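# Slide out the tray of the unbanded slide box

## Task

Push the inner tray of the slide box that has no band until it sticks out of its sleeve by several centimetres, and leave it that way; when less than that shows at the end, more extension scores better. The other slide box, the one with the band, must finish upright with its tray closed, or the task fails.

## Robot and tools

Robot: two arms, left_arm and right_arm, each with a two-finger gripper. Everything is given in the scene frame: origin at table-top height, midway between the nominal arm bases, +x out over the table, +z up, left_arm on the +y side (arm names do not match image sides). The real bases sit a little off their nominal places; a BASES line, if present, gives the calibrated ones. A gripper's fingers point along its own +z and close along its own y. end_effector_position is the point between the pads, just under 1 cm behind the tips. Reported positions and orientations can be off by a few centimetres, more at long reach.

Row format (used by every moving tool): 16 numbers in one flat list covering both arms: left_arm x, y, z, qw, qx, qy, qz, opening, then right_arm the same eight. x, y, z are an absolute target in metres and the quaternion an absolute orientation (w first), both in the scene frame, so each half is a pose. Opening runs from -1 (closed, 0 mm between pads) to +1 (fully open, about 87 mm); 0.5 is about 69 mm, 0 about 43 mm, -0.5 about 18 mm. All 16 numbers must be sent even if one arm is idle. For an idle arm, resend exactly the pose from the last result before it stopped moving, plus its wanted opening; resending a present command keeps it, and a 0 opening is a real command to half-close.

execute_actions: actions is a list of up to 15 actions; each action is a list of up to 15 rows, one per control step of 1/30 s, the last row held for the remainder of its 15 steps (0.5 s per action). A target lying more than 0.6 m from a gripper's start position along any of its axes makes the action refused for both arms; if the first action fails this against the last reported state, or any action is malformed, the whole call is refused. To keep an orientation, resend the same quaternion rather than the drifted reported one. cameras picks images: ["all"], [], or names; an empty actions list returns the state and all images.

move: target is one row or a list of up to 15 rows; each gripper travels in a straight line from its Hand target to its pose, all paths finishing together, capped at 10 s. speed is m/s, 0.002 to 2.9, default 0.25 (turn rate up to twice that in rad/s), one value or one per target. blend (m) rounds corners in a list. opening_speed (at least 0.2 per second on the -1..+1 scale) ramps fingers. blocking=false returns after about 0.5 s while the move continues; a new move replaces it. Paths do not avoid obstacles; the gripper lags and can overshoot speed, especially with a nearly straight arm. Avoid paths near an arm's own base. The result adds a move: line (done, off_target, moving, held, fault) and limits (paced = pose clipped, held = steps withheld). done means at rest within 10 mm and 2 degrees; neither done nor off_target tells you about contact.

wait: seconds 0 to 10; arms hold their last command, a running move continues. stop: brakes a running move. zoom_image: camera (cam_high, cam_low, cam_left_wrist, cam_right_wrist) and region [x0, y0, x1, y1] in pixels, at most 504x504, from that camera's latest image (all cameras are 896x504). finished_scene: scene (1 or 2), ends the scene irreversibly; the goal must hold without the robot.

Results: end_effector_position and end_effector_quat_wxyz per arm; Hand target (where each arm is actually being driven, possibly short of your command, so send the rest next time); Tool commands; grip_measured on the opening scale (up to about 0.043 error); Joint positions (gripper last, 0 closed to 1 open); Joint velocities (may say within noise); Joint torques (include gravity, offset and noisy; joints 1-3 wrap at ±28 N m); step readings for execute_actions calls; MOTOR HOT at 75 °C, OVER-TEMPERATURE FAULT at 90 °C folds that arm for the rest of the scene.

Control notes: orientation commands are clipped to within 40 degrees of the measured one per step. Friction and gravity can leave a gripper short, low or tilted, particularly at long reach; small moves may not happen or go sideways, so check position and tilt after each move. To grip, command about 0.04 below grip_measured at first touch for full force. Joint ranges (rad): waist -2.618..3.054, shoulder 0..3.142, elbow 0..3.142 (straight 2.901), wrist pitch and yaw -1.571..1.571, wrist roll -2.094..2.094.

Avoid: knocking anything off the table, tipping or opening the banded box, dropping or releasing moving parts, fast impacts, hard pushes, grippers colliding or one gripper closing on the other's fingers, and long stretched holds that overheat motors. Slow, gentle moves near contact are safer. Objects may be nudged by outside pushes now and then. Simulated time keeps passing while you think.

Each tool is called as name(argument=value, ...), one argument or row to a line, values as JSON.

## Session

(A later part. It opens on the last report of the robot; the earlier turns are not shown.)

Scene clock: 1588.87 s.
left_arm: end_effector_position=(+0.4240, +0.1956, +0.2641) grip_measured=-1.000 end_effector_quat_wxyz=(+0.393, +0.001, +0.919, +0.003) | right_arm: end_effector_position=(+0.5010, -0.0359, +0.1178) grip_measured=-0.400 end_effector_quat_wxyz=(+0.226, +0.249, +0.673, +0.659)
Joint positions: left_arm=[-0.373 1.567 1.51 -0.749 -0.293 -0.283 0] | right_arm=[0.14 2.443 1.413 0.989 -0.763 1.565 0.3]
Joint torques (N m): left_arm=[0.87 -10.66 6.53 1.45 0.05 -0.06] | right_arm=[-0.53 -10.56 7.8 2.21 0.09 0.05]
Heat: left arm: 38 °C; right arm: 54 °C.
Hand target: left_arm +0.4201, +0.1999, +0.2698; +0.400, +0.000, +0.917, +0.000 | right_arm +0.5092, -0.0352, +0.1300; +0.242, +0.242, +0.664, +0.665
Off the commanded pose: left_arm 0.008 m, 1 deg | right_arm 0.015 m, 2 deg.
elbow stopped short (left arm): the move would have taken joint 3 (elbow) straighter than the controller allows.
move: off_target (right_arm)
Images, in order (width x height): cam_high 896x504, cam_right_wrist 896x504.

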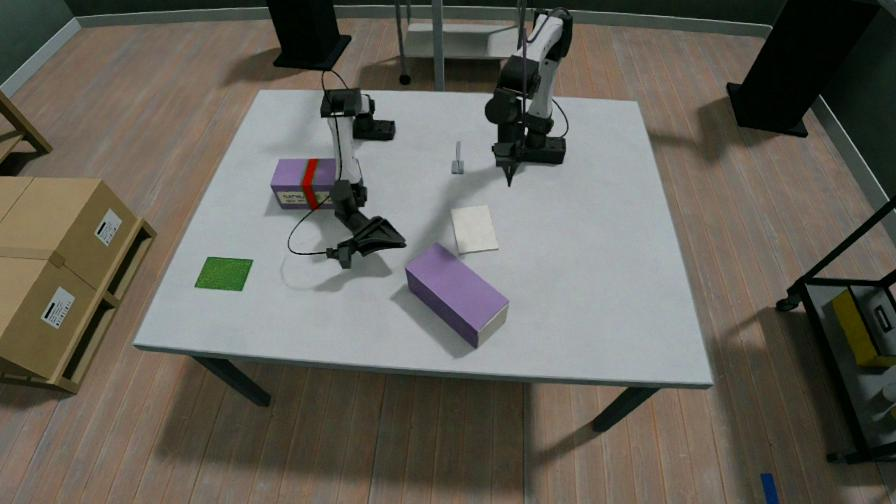

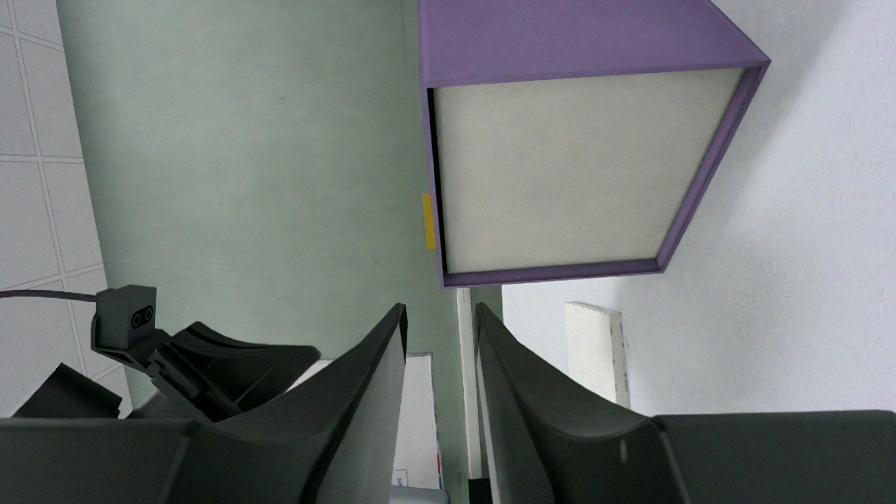

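move(
  target=[
    [0.42,0.2,0.27,0.4,0,0.917,0,-1,0.537,0.0,0.132,0.242,0.242,0.665,0.665,-0.4],
  ],
  speed=[0.08],
  cameras=["cam_high","cam_right_wrist"],
)

zoom_image(
  camera="cam_high",
  region=[390, 210, 530, 370],
)

Scene clock: 1607.47 s.
left_arm: end_effector_position=(+0.4240, +0.1955, +0.2641) grip_measured=-1.000 end_effector_quat_wxyz=(+0.393, +0.002, +0.919, +0.003) | right_arm: end_effector_position=(+0.5284, -0.0009, +0.1214) grip_measured=-0.400 end_effector_quat_wxyz=(+0.231, +0.244, +0.672, +0.661)
Joint positions: left_arm=[-0.373 1.567 1.51 -0.749 -0.293 -0.282 0] | right_arm=[0.201 2.532 1.609 0.895 -0.701 1.566 0.3]
Joint torques (N m): left_arm=[0.99 -10.56 6.32 1.44 0.03 0] | right_arm=[-0.59 -11.21 8.4 2.1 0.06 0.04]
Heat: left arm: 37 °C; right arm: 53 °C.
Hand target: left_arm +0.4201, +0.2000, +0.2697; +0.400, +0.000, +0.917, +0.000 | right_arm +0.5363, -0.0004, +0.1321; +0.242, +0.242, +0.664, +0.665
Off the commanded pose: left_arm 0.008 m, 1 deg | right_arm 0.014 m, 2 deg.
move: off_target (right_arm)
Images, in order (width x height): cam_high 896x504, cam_right_wrist 896x504.

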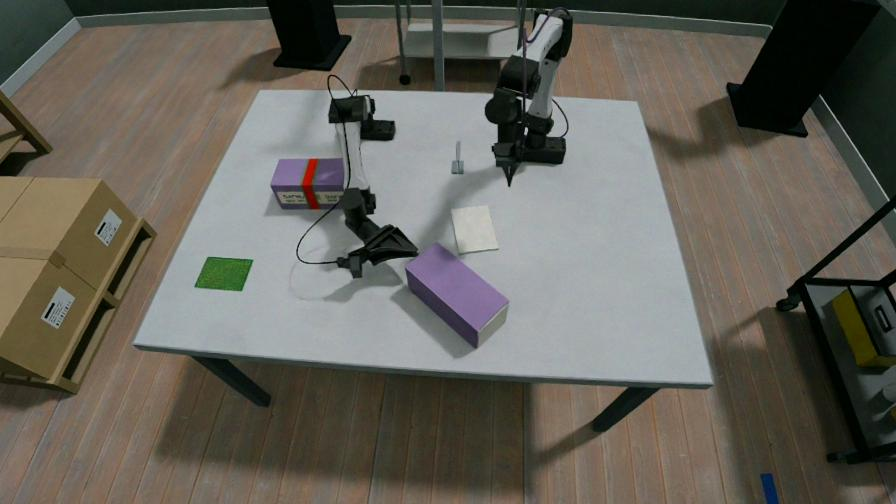

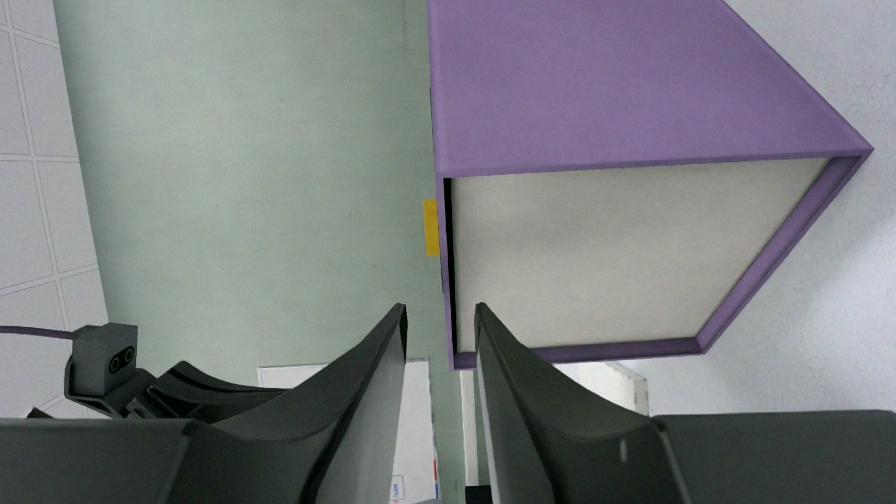

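Scaled by 3.150 from the camera's 896x504 image, which has a finer 1280x720 frame.

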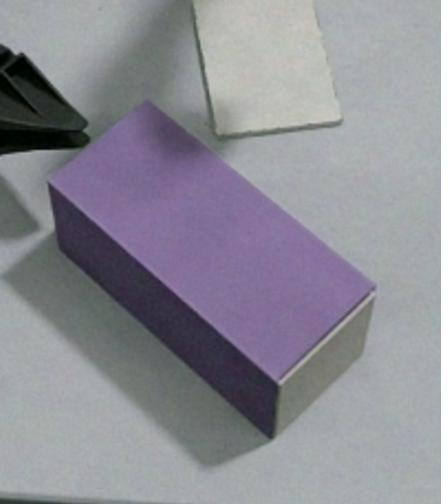

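move(
  target=[
    [0.42,0.2,0.27,0.4,0,0.917,0,-1,0.5475,0.0125,0.1275,0.242,0.242,0.665,0.665,-0.4],
  ],
  speed=[0.04],
  cameras=["cam_right_wrist"],
)

move(
  target=[
    [0.42,0.2,0.27,0.4,0,0.917,0,-1,0.5475,0.0125,0.1275,0.242,0.242,0.665,0.665,-1],
  ],
  opening_speed=0.8,
  cameras=["cam_high","cam_right_wrist"],
)

zoom_image(
  camera="cam_high",
  region=[390, 210, 530, 370],
)

Scene clock: 1632.73 s.
left_arm: end_effector_position=(+0.4240, +0.1955, +0.2641) grip_measured=-1.000 end_effector_quat_wxyz=(+0.393, +0.002, +0.919, +0.003) | right_arm: end_effector_position=(+0.5396, +0.0100, +0.1162) grip_measured=-0.400 end_effector_quat_wxyz=(+0.231, +0.245, +0.672, +0.660)
Joint positions: left_arm=[-0.373 1.567 1.51 -0.749 -0.292 -0.282 0] | right_arm=[0.218 2.584 1.695 0.861 -0.682 1.566 0.3]
Joint torques (N m): left_arm=[0.98 -10.77 6.52 1.43 -0.06 -0.03] | right_arm=[-0.36 -11.59 8.59 2.1 0.09 0.04]
Heat: left arm: 37 °C; right arm: 56 °C.
Hand target: left_arm +0.4201, +0.1999, +0.2697; +0.400, +0.000, +0.917, +0.000 | right_arm +0.5467, +0.0123, +0.1278; +0.242, +0.242, +0.664, +0.665
Off the commanded pose: left_arm 0.008 m, 1 deg | right_arm 0.014 m, 2 deg.
move: off_target (right_arm)
Images, in order (width x height): cam_right_wrist 896x504.

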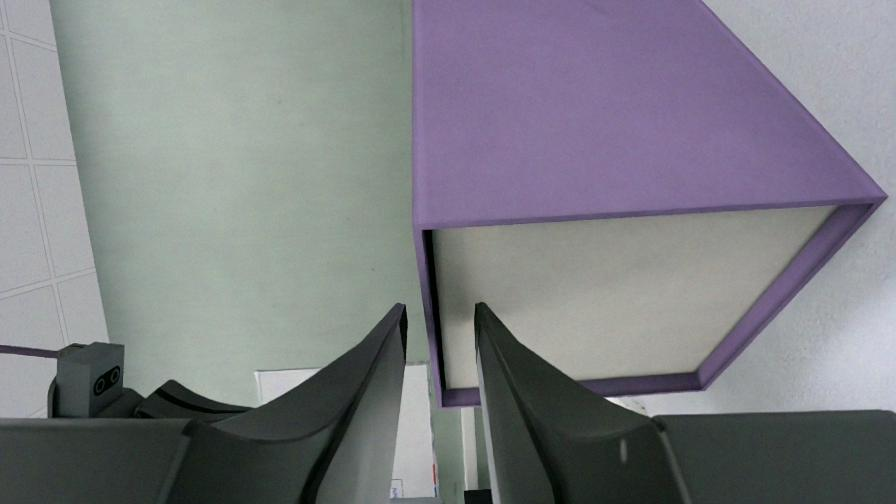

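Scene clock: 1633.70 s.
left_arm: end_effector_position=(+0.4240, +0.1955, +0.2641) grip_measured=-1.000 end_effector_quat_wxyz=(+0.393, +0.002, +0.919, +0.003) | right_arm: end_effector_position=(+0.5409, +0.0102, +0.1193) grip_measured=-0.903 end_effector_quat_wxyz=(+0.233, +0.244, +0.670, +0.662)
Joint positions: left_arm=[-0.373 1.567 1.51 -0.749 -0.292 -0.282 0] | right_arm=[0.218 2.584 1.703 0.86 -0.682 1.568 0.049]
Joint torques (N m): left_arm=[0.85 -10.63 6.41 1.4 0 0.03] | right_arm=[-0.35 -11.51 8.14 2.05 0.1 0.01]
Heat: left arm: 37 °C; right arm: 56 °C.
Hand target: left_arm +0.4201, +0.1999, +0.2697; +0.400, +0.000, +0.917, +0.000 | right_arm +0.5469, +0.0124, +0.1278; +0.242, +0.242, +0.664, +0.665
Off the commanded pose: left_arm 0.008 m, 1 deg | right_arm 0.011 m, 1 deg.
move: off_target (right_arm)
Images, in order (width x height): cam_high 896x504, cam_right_wrist 896x504.

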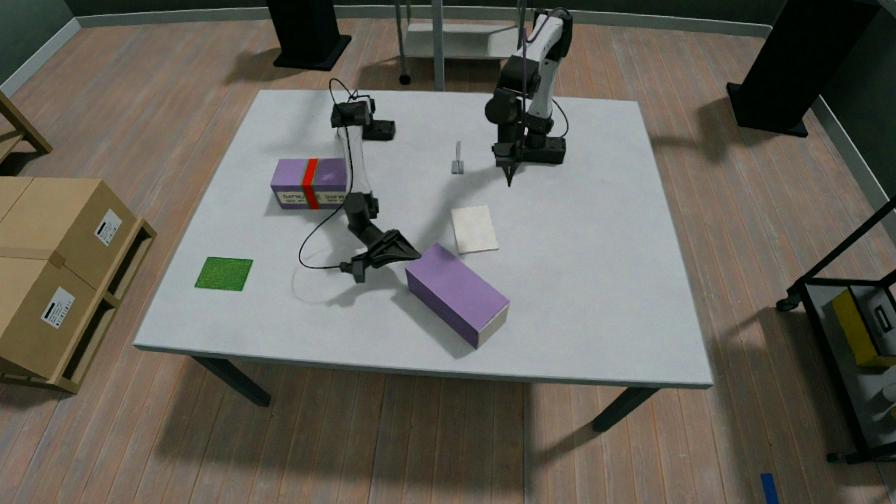

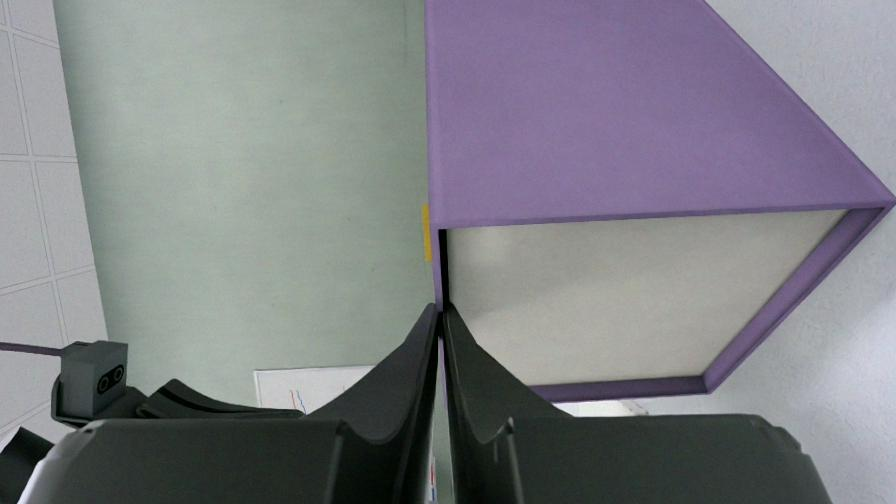

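Scaled by 3.150 from the camera's 896x504 image, which has a finer 1280x720 frame.

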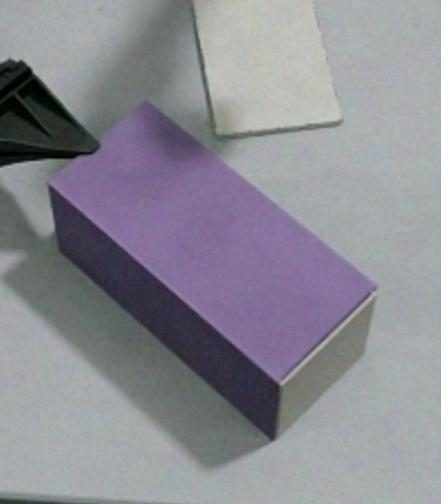

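move(
  target=[
    [0.42,0.2,0.27,0.4,0,0.917,0,-0.5,0.475,-0.075,0.125,0.242,0.242,0.665,0.665,-1],
  ],
  speed=[0.05],
  cameras=["cam_high","cam_right_wrist"],
)

zoom_image(
  camera="cam_high",
  region=[390, 190, 530, 350],
)

Scene clock: 1651.87 s.
left_arm: end_effector_position=(+0.4240, +0.1955, +0.2641) grip_measured=-0.500 end_effector_quat_wxyz=(+0.393, +0.002, +0.919, +0.003) | right_arm: end_effector_position=(+0.4804, -0.0709, +0.1162) grip_measured=-0.903 end_effector_quat_wxyz=(+0.245, +0.245, +0.664, +0.662)
Joint positions: left_arm=[-0.373 1.567 1.51 -0.749 -0.292 -0.282 0.25] | right_arm=[0.072 2.397 1.265 1.129 -0.807 1.568 0.049]
Joint torques (N m): left_arm=[0.73 -10.65 6.38 1.42 -0.02 -0.05] | right_arm=[-1.52 -12.81 2.78 1.99 -0.23 0.02]
Heat: left arm: 37 °C; right arm: 55 °C.
Hand target: left_arm +0.4201, +0.1999, +0.2697; +0.400, +0.000, +0.917, +0.000 | right_arm +0.4753, -0.0747, +0.1247; +0.242, +0.242, +0.664, +0.665
Off the commanded pose: left_arm 0.008 m, 1 deg | right_arm 0.011 m, 1 deg.
move: off_target (right_arm)
Images, in order (width x height): cam_high 896x504, cam_right_wrist 896x504.

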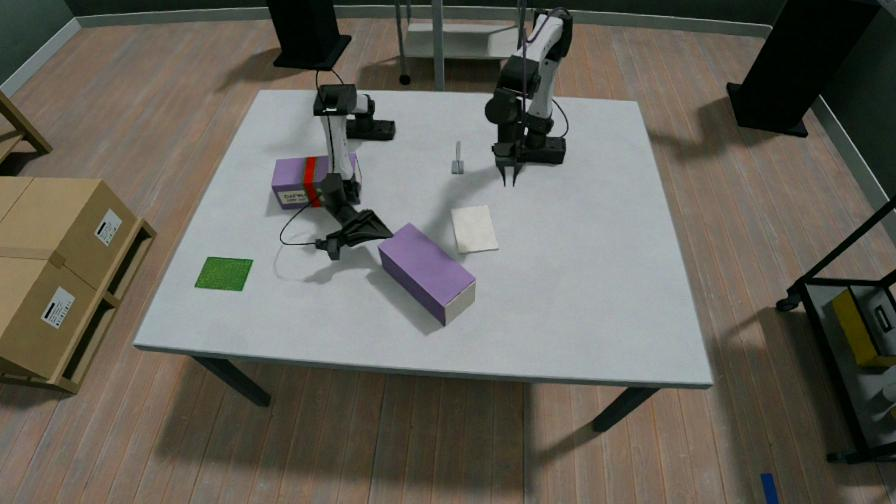

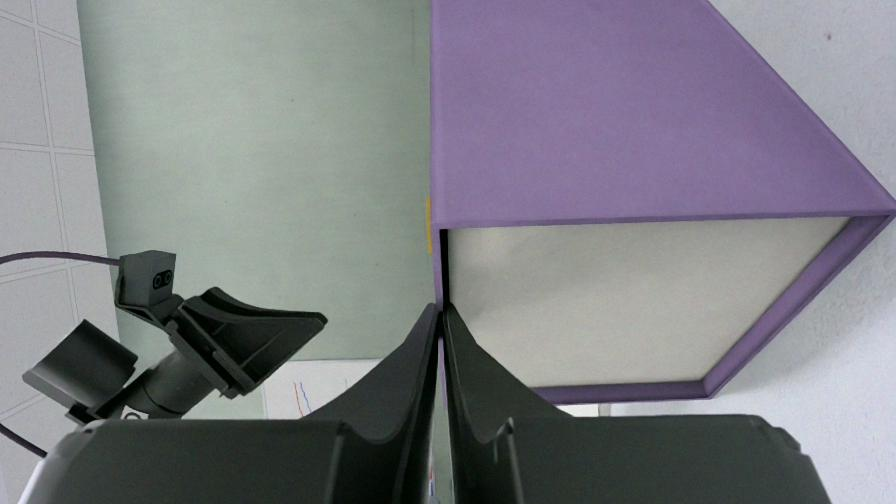

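Scaled by 3.150 from the camera's 896x504 image, which has a finer 1280x720 frame.

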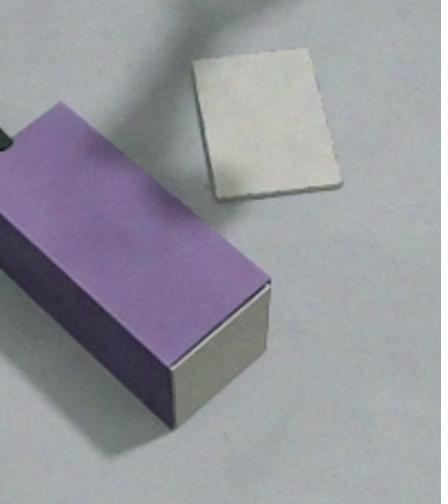

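move(
  target=[
    [0.62,0.12,0.20,0.159,0.345,0.923,-0.06,-0.5,0.475,-0.075,0.125,0.242,0.242,0.665,0.665,-1],
  ],
  speed=[0.2],
  cameras=["cam_high","cam_left_wrist"],
)

zoom_image(
  camera="cam_left_wrist",
  region=[200, 0, 700, 380],
)

Scene clock: 1666.73 s.
left_arm: end_effector_position=(+0.6143, +0.1192, +0.2043) grip_measured=-0.500 end_effector_quat_wxyz=(+0.373, +0.321, +0.869, -0.053) | right_arm: end_effector_position=(+0.4804, -0.0709, +0.1163) grip_measured=-0.903 end_effector_quat_wxyz=(+0.245, +0.245, +0.664, +0.662)
Joint positions: left_arm=[-0.288 2.598 2.837 -1.044 0.122 0.339 0.25] | right_arm=[0.072 2.397 1.265 1.13 -0.807 1.568 0.049]
Joint torques (N m): left_arm=[0.8 -13.48 9.83 1.49 0.2 -0.03] | right_arm=[-1.52 -12.81 2.78 1.99 -0.23 0.01]
Heat: left arm: 37 °C; right arm: 59 °C.
Hand target: left_arm +0.6192, +0.1203, +0.1996; +0.376, +0.324, +0.867, -0.055 | right_arm +0.4753, -0.0747, +0.1247; +0.242, +0.242, +0.664, +0.665
Off the commanded pose: left_arm 0.007 m, 26 deg | right_arm 0.011 m, 1 deg.
elbow stopped short (left arm): the move would have taken joint 3 (elbow) straighter than the controller allows.
move: off_target (left_arm, right_arm)
Images, in order (width x height): cam_high 896x504, cam_left_wrist 896x504.

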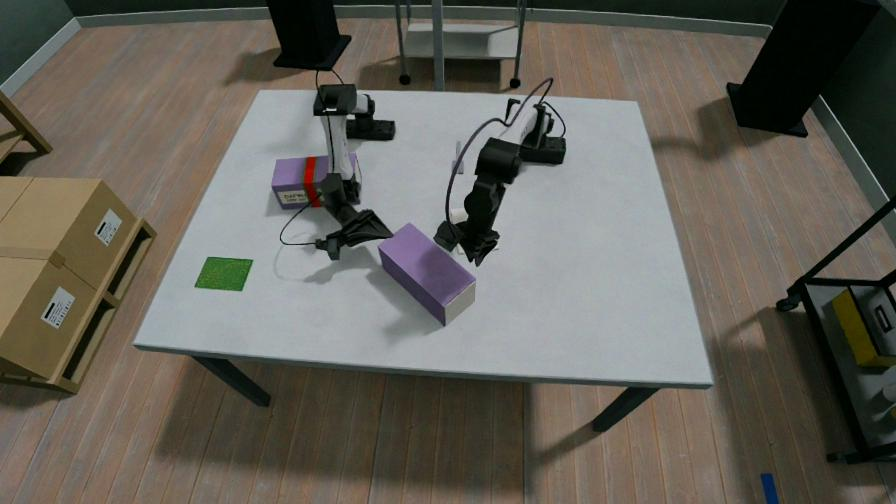

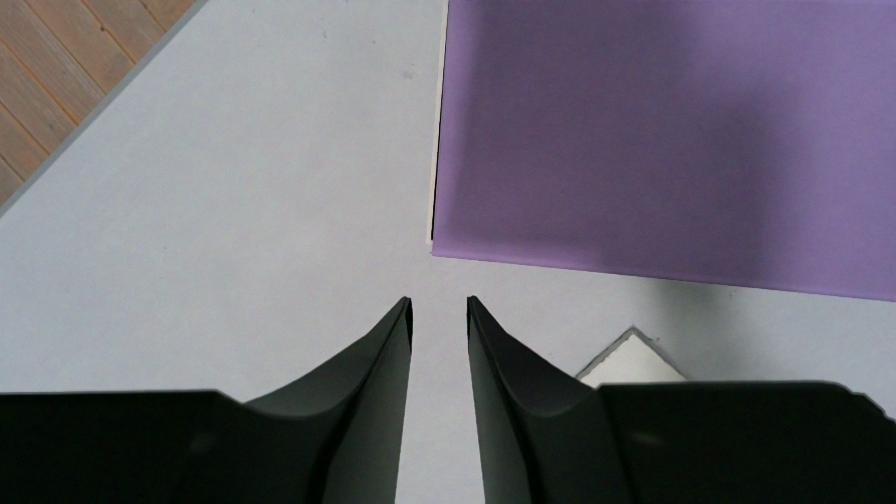

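Scaled by 1.008 from the camera's 896x504 image, which has a finer 1280x720 frame.

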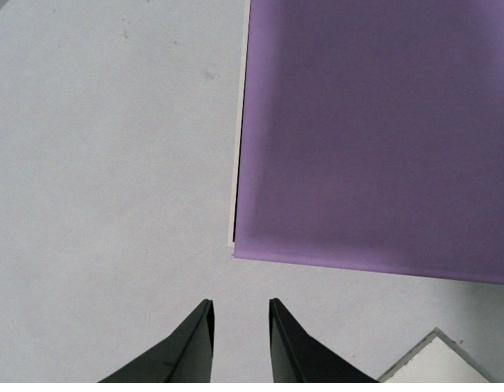

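move(
  target=[
    [0.66,0.087,0.16,0.33,0.33,0.885,-0.055,-0.6,0.475,-0.075,0.125,0.242,0.242,0.665,0.665,-1],
  ],
  speed=[0.1],
  cameras=["cam_left_wrist"],
)

zoom_image(
  camera="cam_left_wrist",
  region=[300, 100, 620, 380],
)

Scene clock: 1707.30 s.
left_arm: end_effector_position=(+0.6562, +0.0902, +0.1659) grip_measured=-0.600 end_effector_quat_wxyz=(+0.424, +0.319, +0.846, -0.056) | right_arm: end_effector_position=(+0.4804, -0.0709, +0.1163) grip_measured=-0.903 end_effector_quat_wxyz=(+0.245, +0.245, +0.664, +0.662)
Joint positions: left_arm=[-0.311 2.719 2.839 -0.813 0.115 0.324 0.2] | right_arm=[0.072 2.397 1.265 1.13 -0.807 1.568 0.049]
Joint torques (N m): left_arm=[-0.44 -14.43 9.88 1.57 0.03 -0.09] | right_arm=[-1.52 -12.81 2.78 1.98 -0.23 0.02]
Heat: left arm: 40 °C; right arm: 64 °C.
Hand target: left_arm +0.6590, +0.0873, +0.1598; +0.425, +0.316, +0.846, -0.055 | right_arm +0.4753, -0.0747, +0.1247; +0.242, +0.242, +0.664, +0.665
Off the commanded pose: left_arm 0.008 m, 12 deg | right_arm 0.011 m, 1 deg.
elbow stopped short (left arm): the move would have taken joint 3 (elbow) straighter than the controller allows.
move: off_target (left_arm, right_arm)
Images, in order (width x height): cam_left_wrist 896x504.

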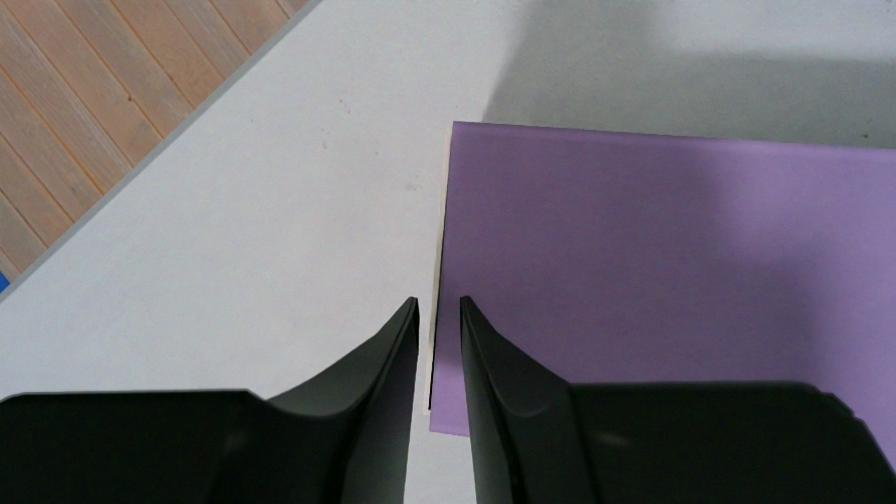

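Scaled by 1.575 from the camera's 896x504 image, which has a finer 1280x720 frame.

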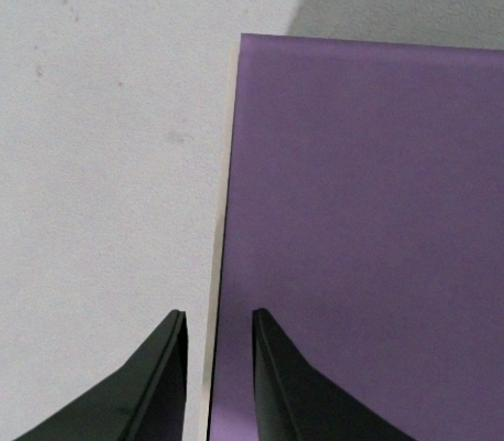

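move(
  target=[
    [0.60,0.12,0.24,0.4,0.2,0.88,-0.05,-1,0.475,-0.075,0.125,0.242,0.242,0.665,0.665,-1],
    [0.38,0.12,0.26,0.4,-0.3,0.8,-0.3,-1,0.475,-0.075,0.125,0.242,0.242,0.665,0.665,-1],
    [0.40,0.03,0.13,0.431,-0.561,0.561,-0.431,-1,0.475,-0.075,0.125,0.242,0.242,0.665,0.665,-1],
  ],
  speed=[0.2,0.3,0.2],
  cameras=["cam_high","cam_left_wrist","cam_right_wrist"],
)

zoom_image(
  camera="cam_high",
  region=[340, 170, 480, 290],
)

Scene clock: 1738.40 s.
left_arm: end_effector_position=(+0.3960, +0.0342, +0.1271) grip_measured=-1.000 end_effector_quat_wxyz=(-0.426, +0.558, -0.570, +0.428) | right_arm: end_effector_position=(+0.4804, -0.0709, +0.1163) grip_measured=-0.903 end_effector_quat_wxyz=(+0.245, +0.245, +0.664, +0.662)
Joint positions: left_arm=[-0.862 1.868 0.671 0.78 -0.836 -1.881 0] | right_arm=[0.072 2.397 1.265 1.13 -0.807 1.568 0.049]
Joint torques (N m): left_arm=[-0.53 -6.32 7.6 1.51 -0.28 0.02] | right_arm=[-1.52 -12.82 2.77 1.99 -0.23 0.01]
Heat: left arm: 45 °C; right arm: 65 °C.
Hand target: left_arm +0.3998, +0.0302, +0.1299; -0.431, +0.561, -0.561, +0.431 | right_arm +0.4753, -0.0747, +0.1247; +0.242, +0.242, +0.664, +0.665
Off the commanded pose: left_arm 0.007 m, 1 deg | right_arm 0.011 m, 1 deg.
move: off_target (right_arm)
Images, in order (width x height): cam_high 896x504, cam_left_wrist 896x504, cam_right_wrist 896x504.

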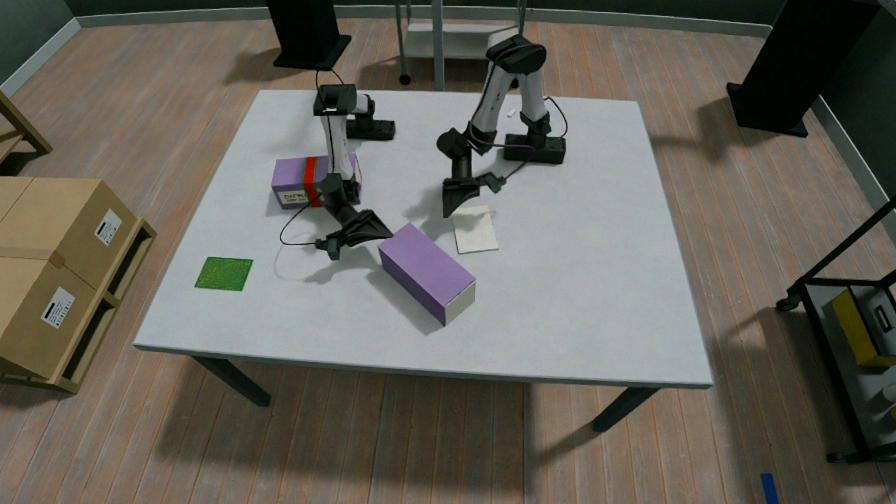

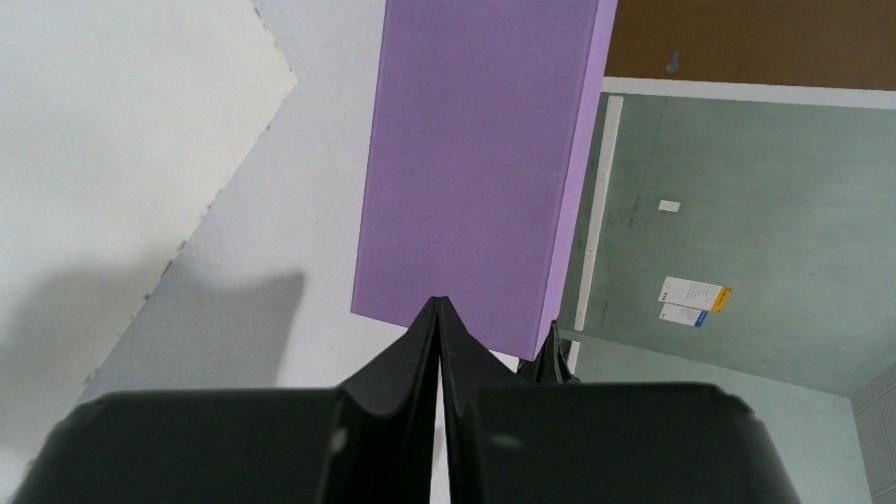

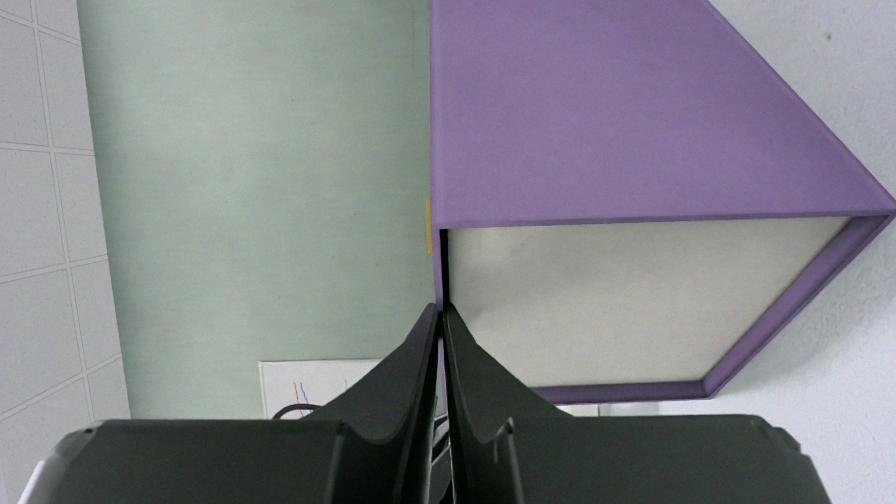

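Scaled by 3.600 from the camera's 896x504 image, which has a finer 1280x720 frame.

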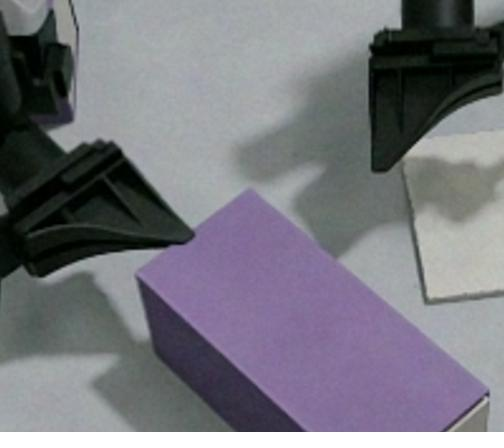

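move(
  target=[
    [0.40,-0.075,0.13,0.431,-0.561,0.561,-0.431,-1,0.475,-0.075,0.125,0.242,0.242,0.665,0.665,-1],
  ],
  speed=[0.1],
  cameras=["cam_high","cam_left_wrist"],
)

zoom_image(
  camera="cam_high",
  region=[340, 170, 480, 290],
)

Scene clock: 1767.43 s.
left_arm: end_effector_position=(+0.3977, -0.0723, +0.1335) grip_measured=-1.000 end_effector_quat_wxyz=(-0.423, +0.559, -0.563, +0.437) | right_arm: end_effector_position=(+0.4804, -0.0709, +0.1163) grip_measured=-0.903 end_effector_quat_wxyz=(+0.245, +0.245, +0.664, +0.662)
Joint positions: left_arm=[-1.026 2.091 1.084 0.521 -0.982 -1.996 0] | right_arm=[0.072 2.397 1.265 1.13 -0.807 1.568 0.049]
Joint torques (N m): left_arm=[-0.29 -8.8 8.7 1.21 -0.31 0.06] | right_arm=[-1.52 -12.79 2.78 1.98 -0.23 0.02]
Heat: left arm: 39 °C; right arm: 66 °C.
Hand target: left_arm +0.3998, -0.0748, +0.1300; -0.431, +0.560, -0.561, +0.431 | right_arm +0.4753, -0.0747, +0.1247; +0.242, +0.242, +0.664, +0.665
Off the commanded pose: left_arm 0.005 m, 1 deg | right_arm 0.011 m, 1 deg.
move: off_target (right_arm)
Images, in order (width x height): cam_high 896x504, cam_left_wrist 896x504.

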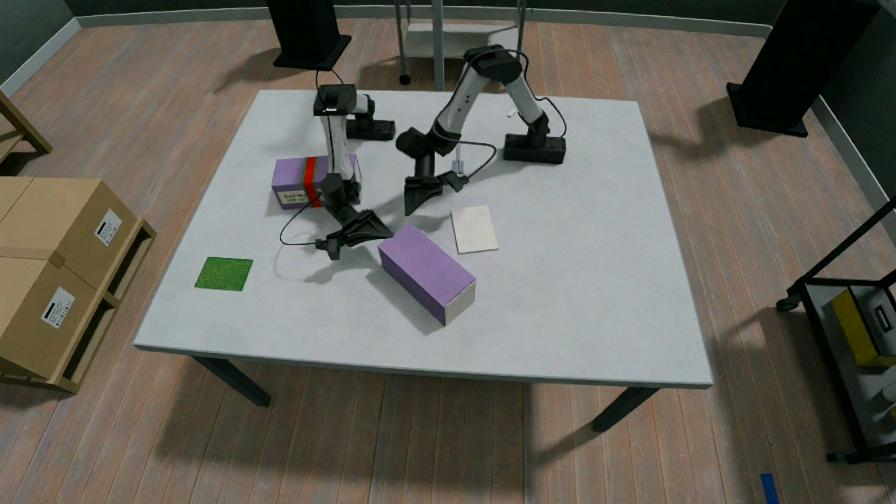

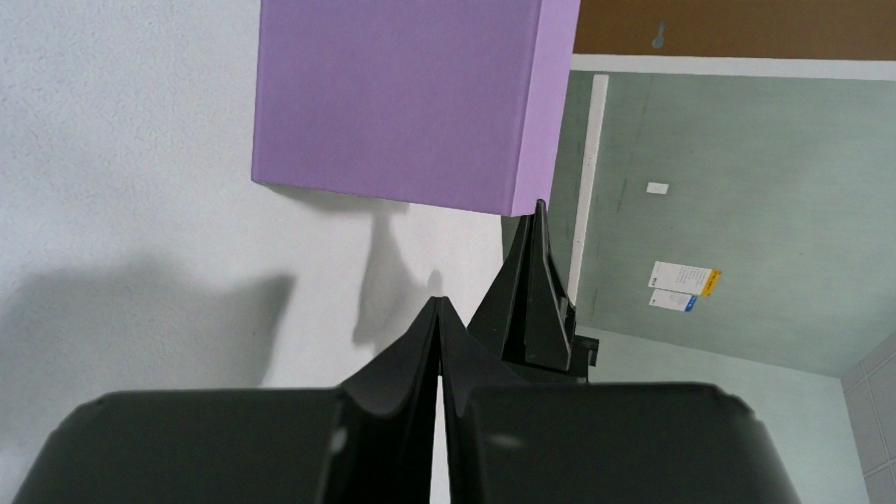

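Scaled by 3.600 from the camera's 896x504 image, which has a finer 1280x720 frame.

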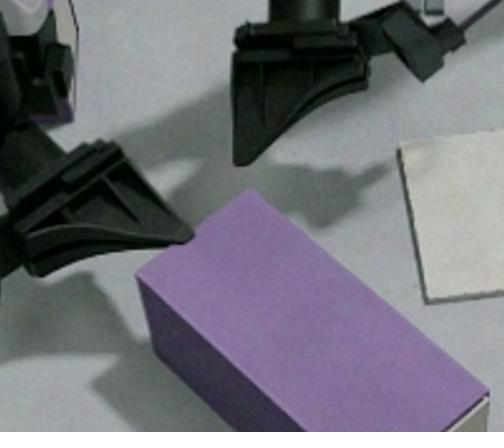

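move(
  target=[
    [0.482,-0.086,0.128,0.431,-0.561,0.561,-0.431,-1,0.472,-0.078,0.125,0.242,0.242,0.665,0.665,-1],
    [0.512,-0.05,0.128,0.431,-0.561,0.561,-0.431,-1,0.467,-0.085,0.125,0.242,0.242,0.665,0.665,-1],
  ],
  speed=[0.06,0.03],
  cameras=["cam_high","cam_left_wrist","cam_right_wrist"],
)

zoom_image(
  camera="cam_high",
  region=[340, 190, 500, 350],
)

Scene clock: 1783.27 s.
left_arm: end_effector_position=(+0.4818, -0.0952, +0.1371) grip_measured=-1.000 end_effector_quat_wxyz=(-0.388, +0.532, -0.590, +0.467) | right_arm: end_effector_position=(+0.4791, -0.0781, +0.1163) grip_measured=-0.903 end_effector_quat_wxyz=(+0.253, +0.254, +0.661, +0.659)
Joint positions: left_arm=[-0.853 2.248 1.333 0.562 -0.709 -1.847 0] | right_arm=[0.062 2.383 1.234 1.144 -0.792 1.568 0.049]
Joint torques (N m): left_arm=[6.57 -12.18 5.39 1.6 -0.72 0.06] | right_arm=[-2.41 -12.97 1.88 2.09 -0.6 0.01]
Heat: left arm: 39 °C; right arm: 66 °C.
Hand target: left_arm +0.5096, -0.0505, +0.1283; +0.430, -0.561, +0.561, -0.430 | right_arm +0.4679, -0.0844, +0.1245; +0.242, +0.242, +0.664, +0.664
Off the commanded pose: left_arm 0.055 m, 8 deg | right_arm 0.016 m, 2 deg.
move: off_target (left_arm, right_arm)
Images, in order (width x height): cam_high 896x504, cam_left_wrist 896x504, cam_right_wrist 896x504.

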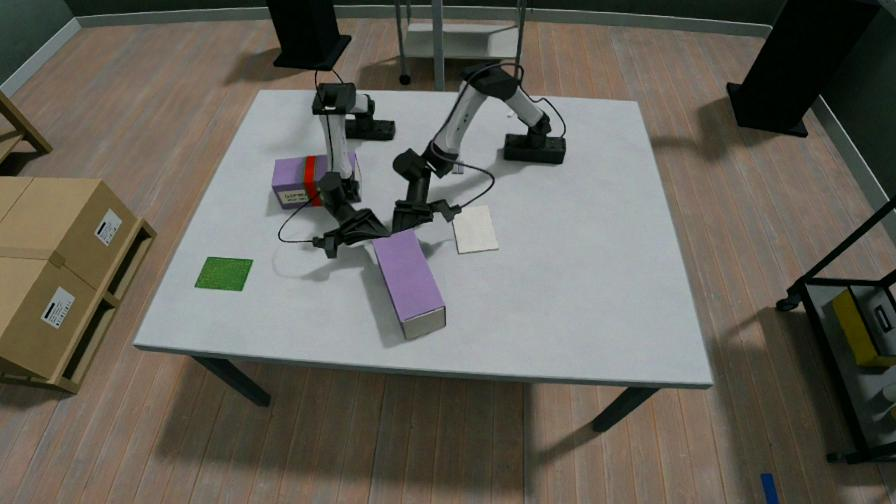

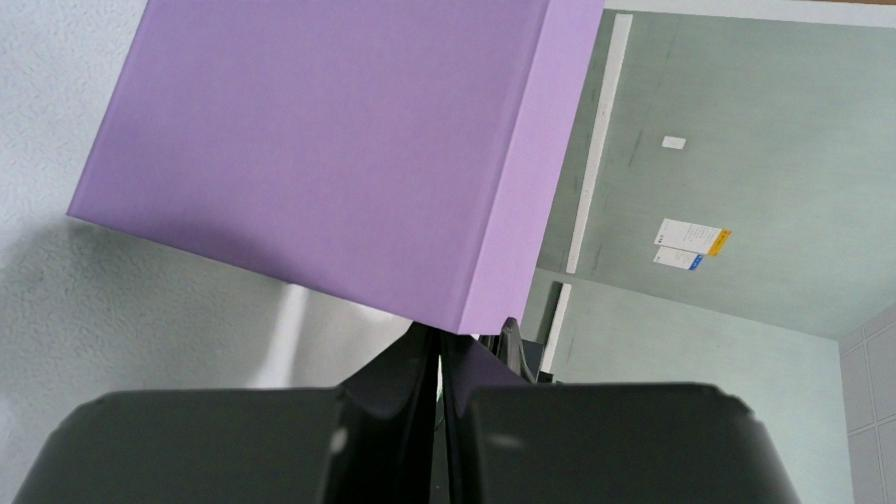

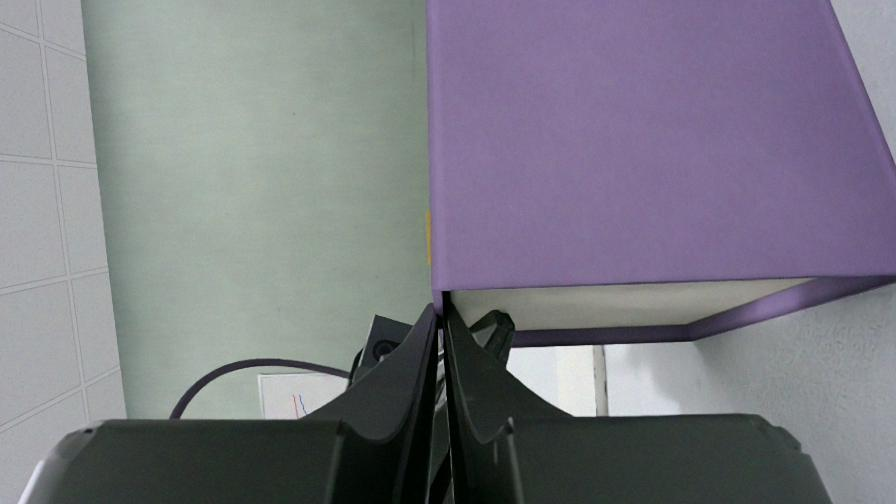

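Scaled by 3.150 from the camera's 896x504 image, which has a finer 1280x720 frame.

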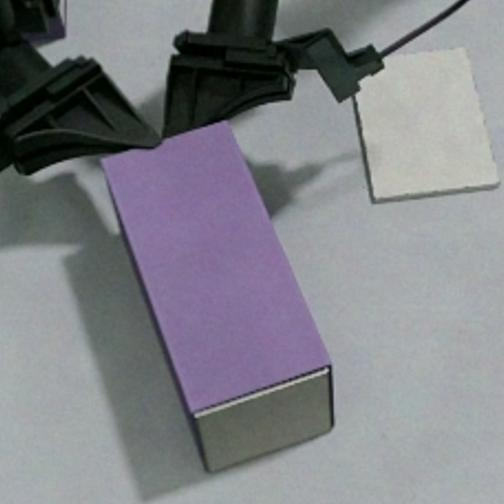

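move(
  target=[
    [0.535,-0.07,0.125,0.431,-0.561,0.561,-0.431,-1,0.452,-0.092,0.12,0.242,0.242,0.665,0.665,-1],
  ],
  speed=[0.03],
  cameras=["cam_high","cam_left_wrist","cam_right_wrist"],
)

zoom_image(
  camera="cam_high",
  region=[340, 190, 500, 350],
)

Scene clock: 1794.43 s.
left_arm: end_effector_position=(+0.4915, -0.1129, +0.1361) grip_measured=-1.000 end_effector_quat_wxyz=(+0.381, -0.527, +0.595, -0.472) | right_arm: end_effector_position=(+0.4755, -0.0969, +0.1158) grip_measured=-0.903 end_effector_quat_wxyz=(+0.276, +0.270, +0.652, +0.653)
Joint positions: left_arm=[-0.853 2.305 1.431 0.526 -0.686 -1.842 0] | right_arm=[0.032 2.361 1.168 1.2 -0.763 1.568 0.048]
Joint torques (N m): left_arm=[7.5 -9.99 9.68 1.37 -0.92 0.06] | right_arm=[-1.29 -12.31 1.28 2.09 -0.98 0.02]
Heat: left arm: 40 °C; right arm: 64 °C.
Hand target: left_arm +0.5298, -0.0679, +0.1259; +0.430, -0.560, +0.562, -0.431 | right_arm +0.4538, -0.0918, +0.1195; +0.242, +0.242, +0.664, +0.664
Off the commanded pose: left_arm 0.062 m, 9 deg | right_arm 0.024 m, 5 deg.
move: off_target (left_arm, right_arm)
Images, in order (width x height): cam_high 896x504, cam_left_wrist 896x504, cam_right_wrist 896x504.

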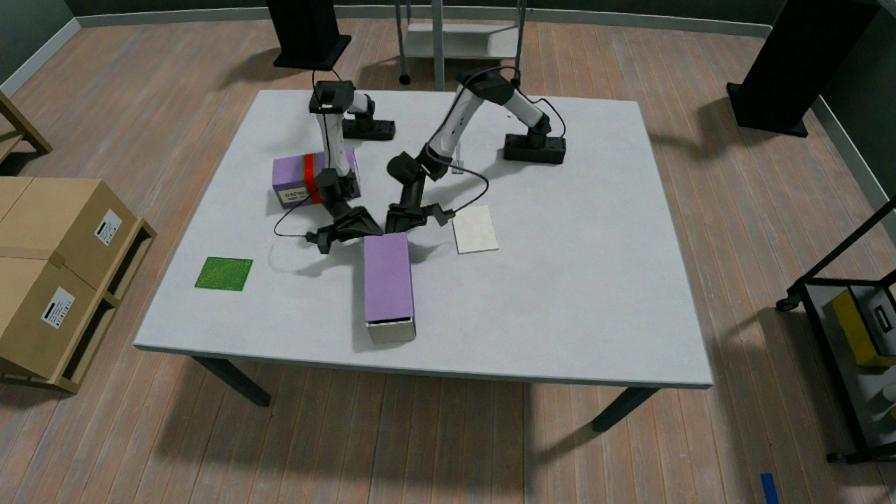

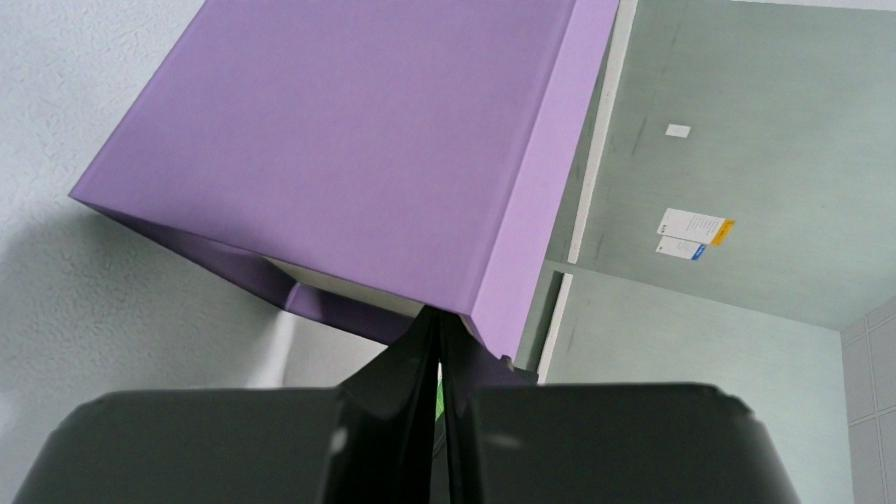

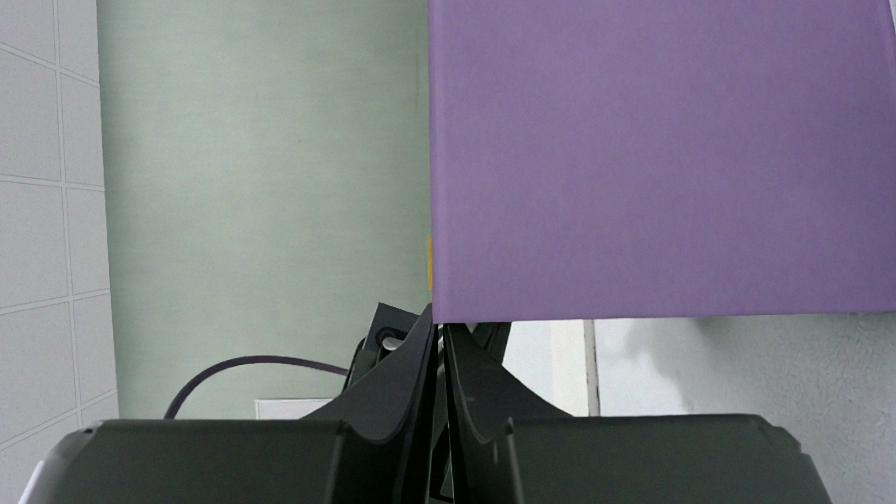

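Scaled by 3.150 from the camera's 896x504 image, which has a finer 1280x720 frame.

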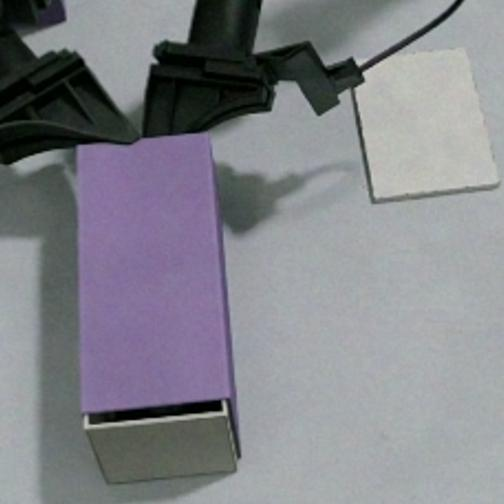

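move(
  target=[0.56,-0.1,0.122,0.431,-0.561,0.561,-0.431,-1,0.44,-0.097,0.12,0.242,0.242,0.665,0.665,-1],
  speed=0.03,
  cameras=["cam_high"],
)

Scene clock: 1831.10 s.
left_arm: end_effector_position=(+0.5151, -0.1346, +0.1172) grip_measured=-1.000 end_effector_quat_wxyz=(+0.391, -0.530, +0.607, -0.445) | right_arm: end_effector_position=(+0.4722, -0.1128, +0.1158) grip_measured=-0.905 end_effector_quat_wxyz=(+0.292, +0.285, +0.645, +0.646)
Joint positions: left_arm=[-0.851 2.442 1.661 0.375 -0.708 -1.84 0] | right_arm=[0.005 2.338 1.115 1.229 -0.742 1.568 0.047]
Joint torques (N m): left_arm=[6.75 -11.6 11.47 1.78 -0.74 0.1] | right_arm=[-0.24 -12.12 0.98 2.12 -1.3 0.03]
Heat: left arm: 40 °C; right arm: 61 °C.
Hand target: left_arm +0.5549, -0.0970, +0.1224; +0.430, -0.561, +0.562, -0.431 | right_arm +0.4431, -0.0977, +0.1193; +0.243, +0.243, +0.664, +0.664
Off the commanded pose: left_arm 0.057 m, 8 deg | right_arm 0.036 m, 8 deg.
move: off_target (left_arm, right_arm)
Images, in order (width x height): cam_high 896x504.

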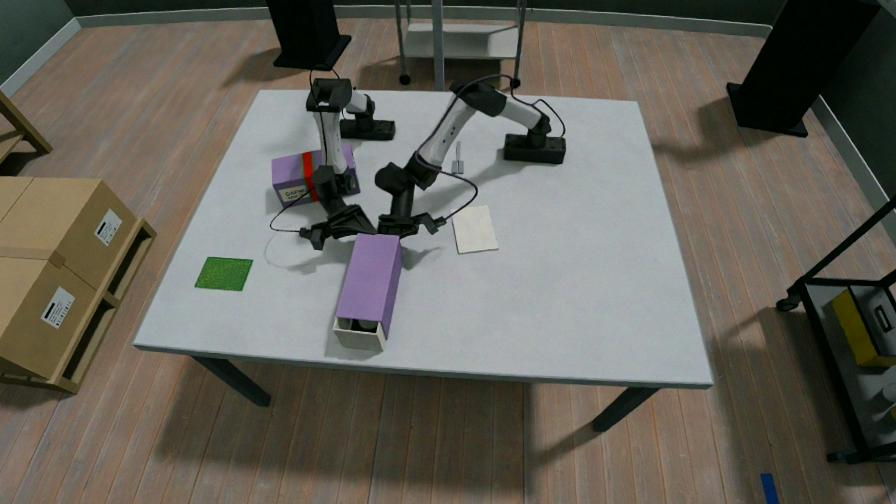

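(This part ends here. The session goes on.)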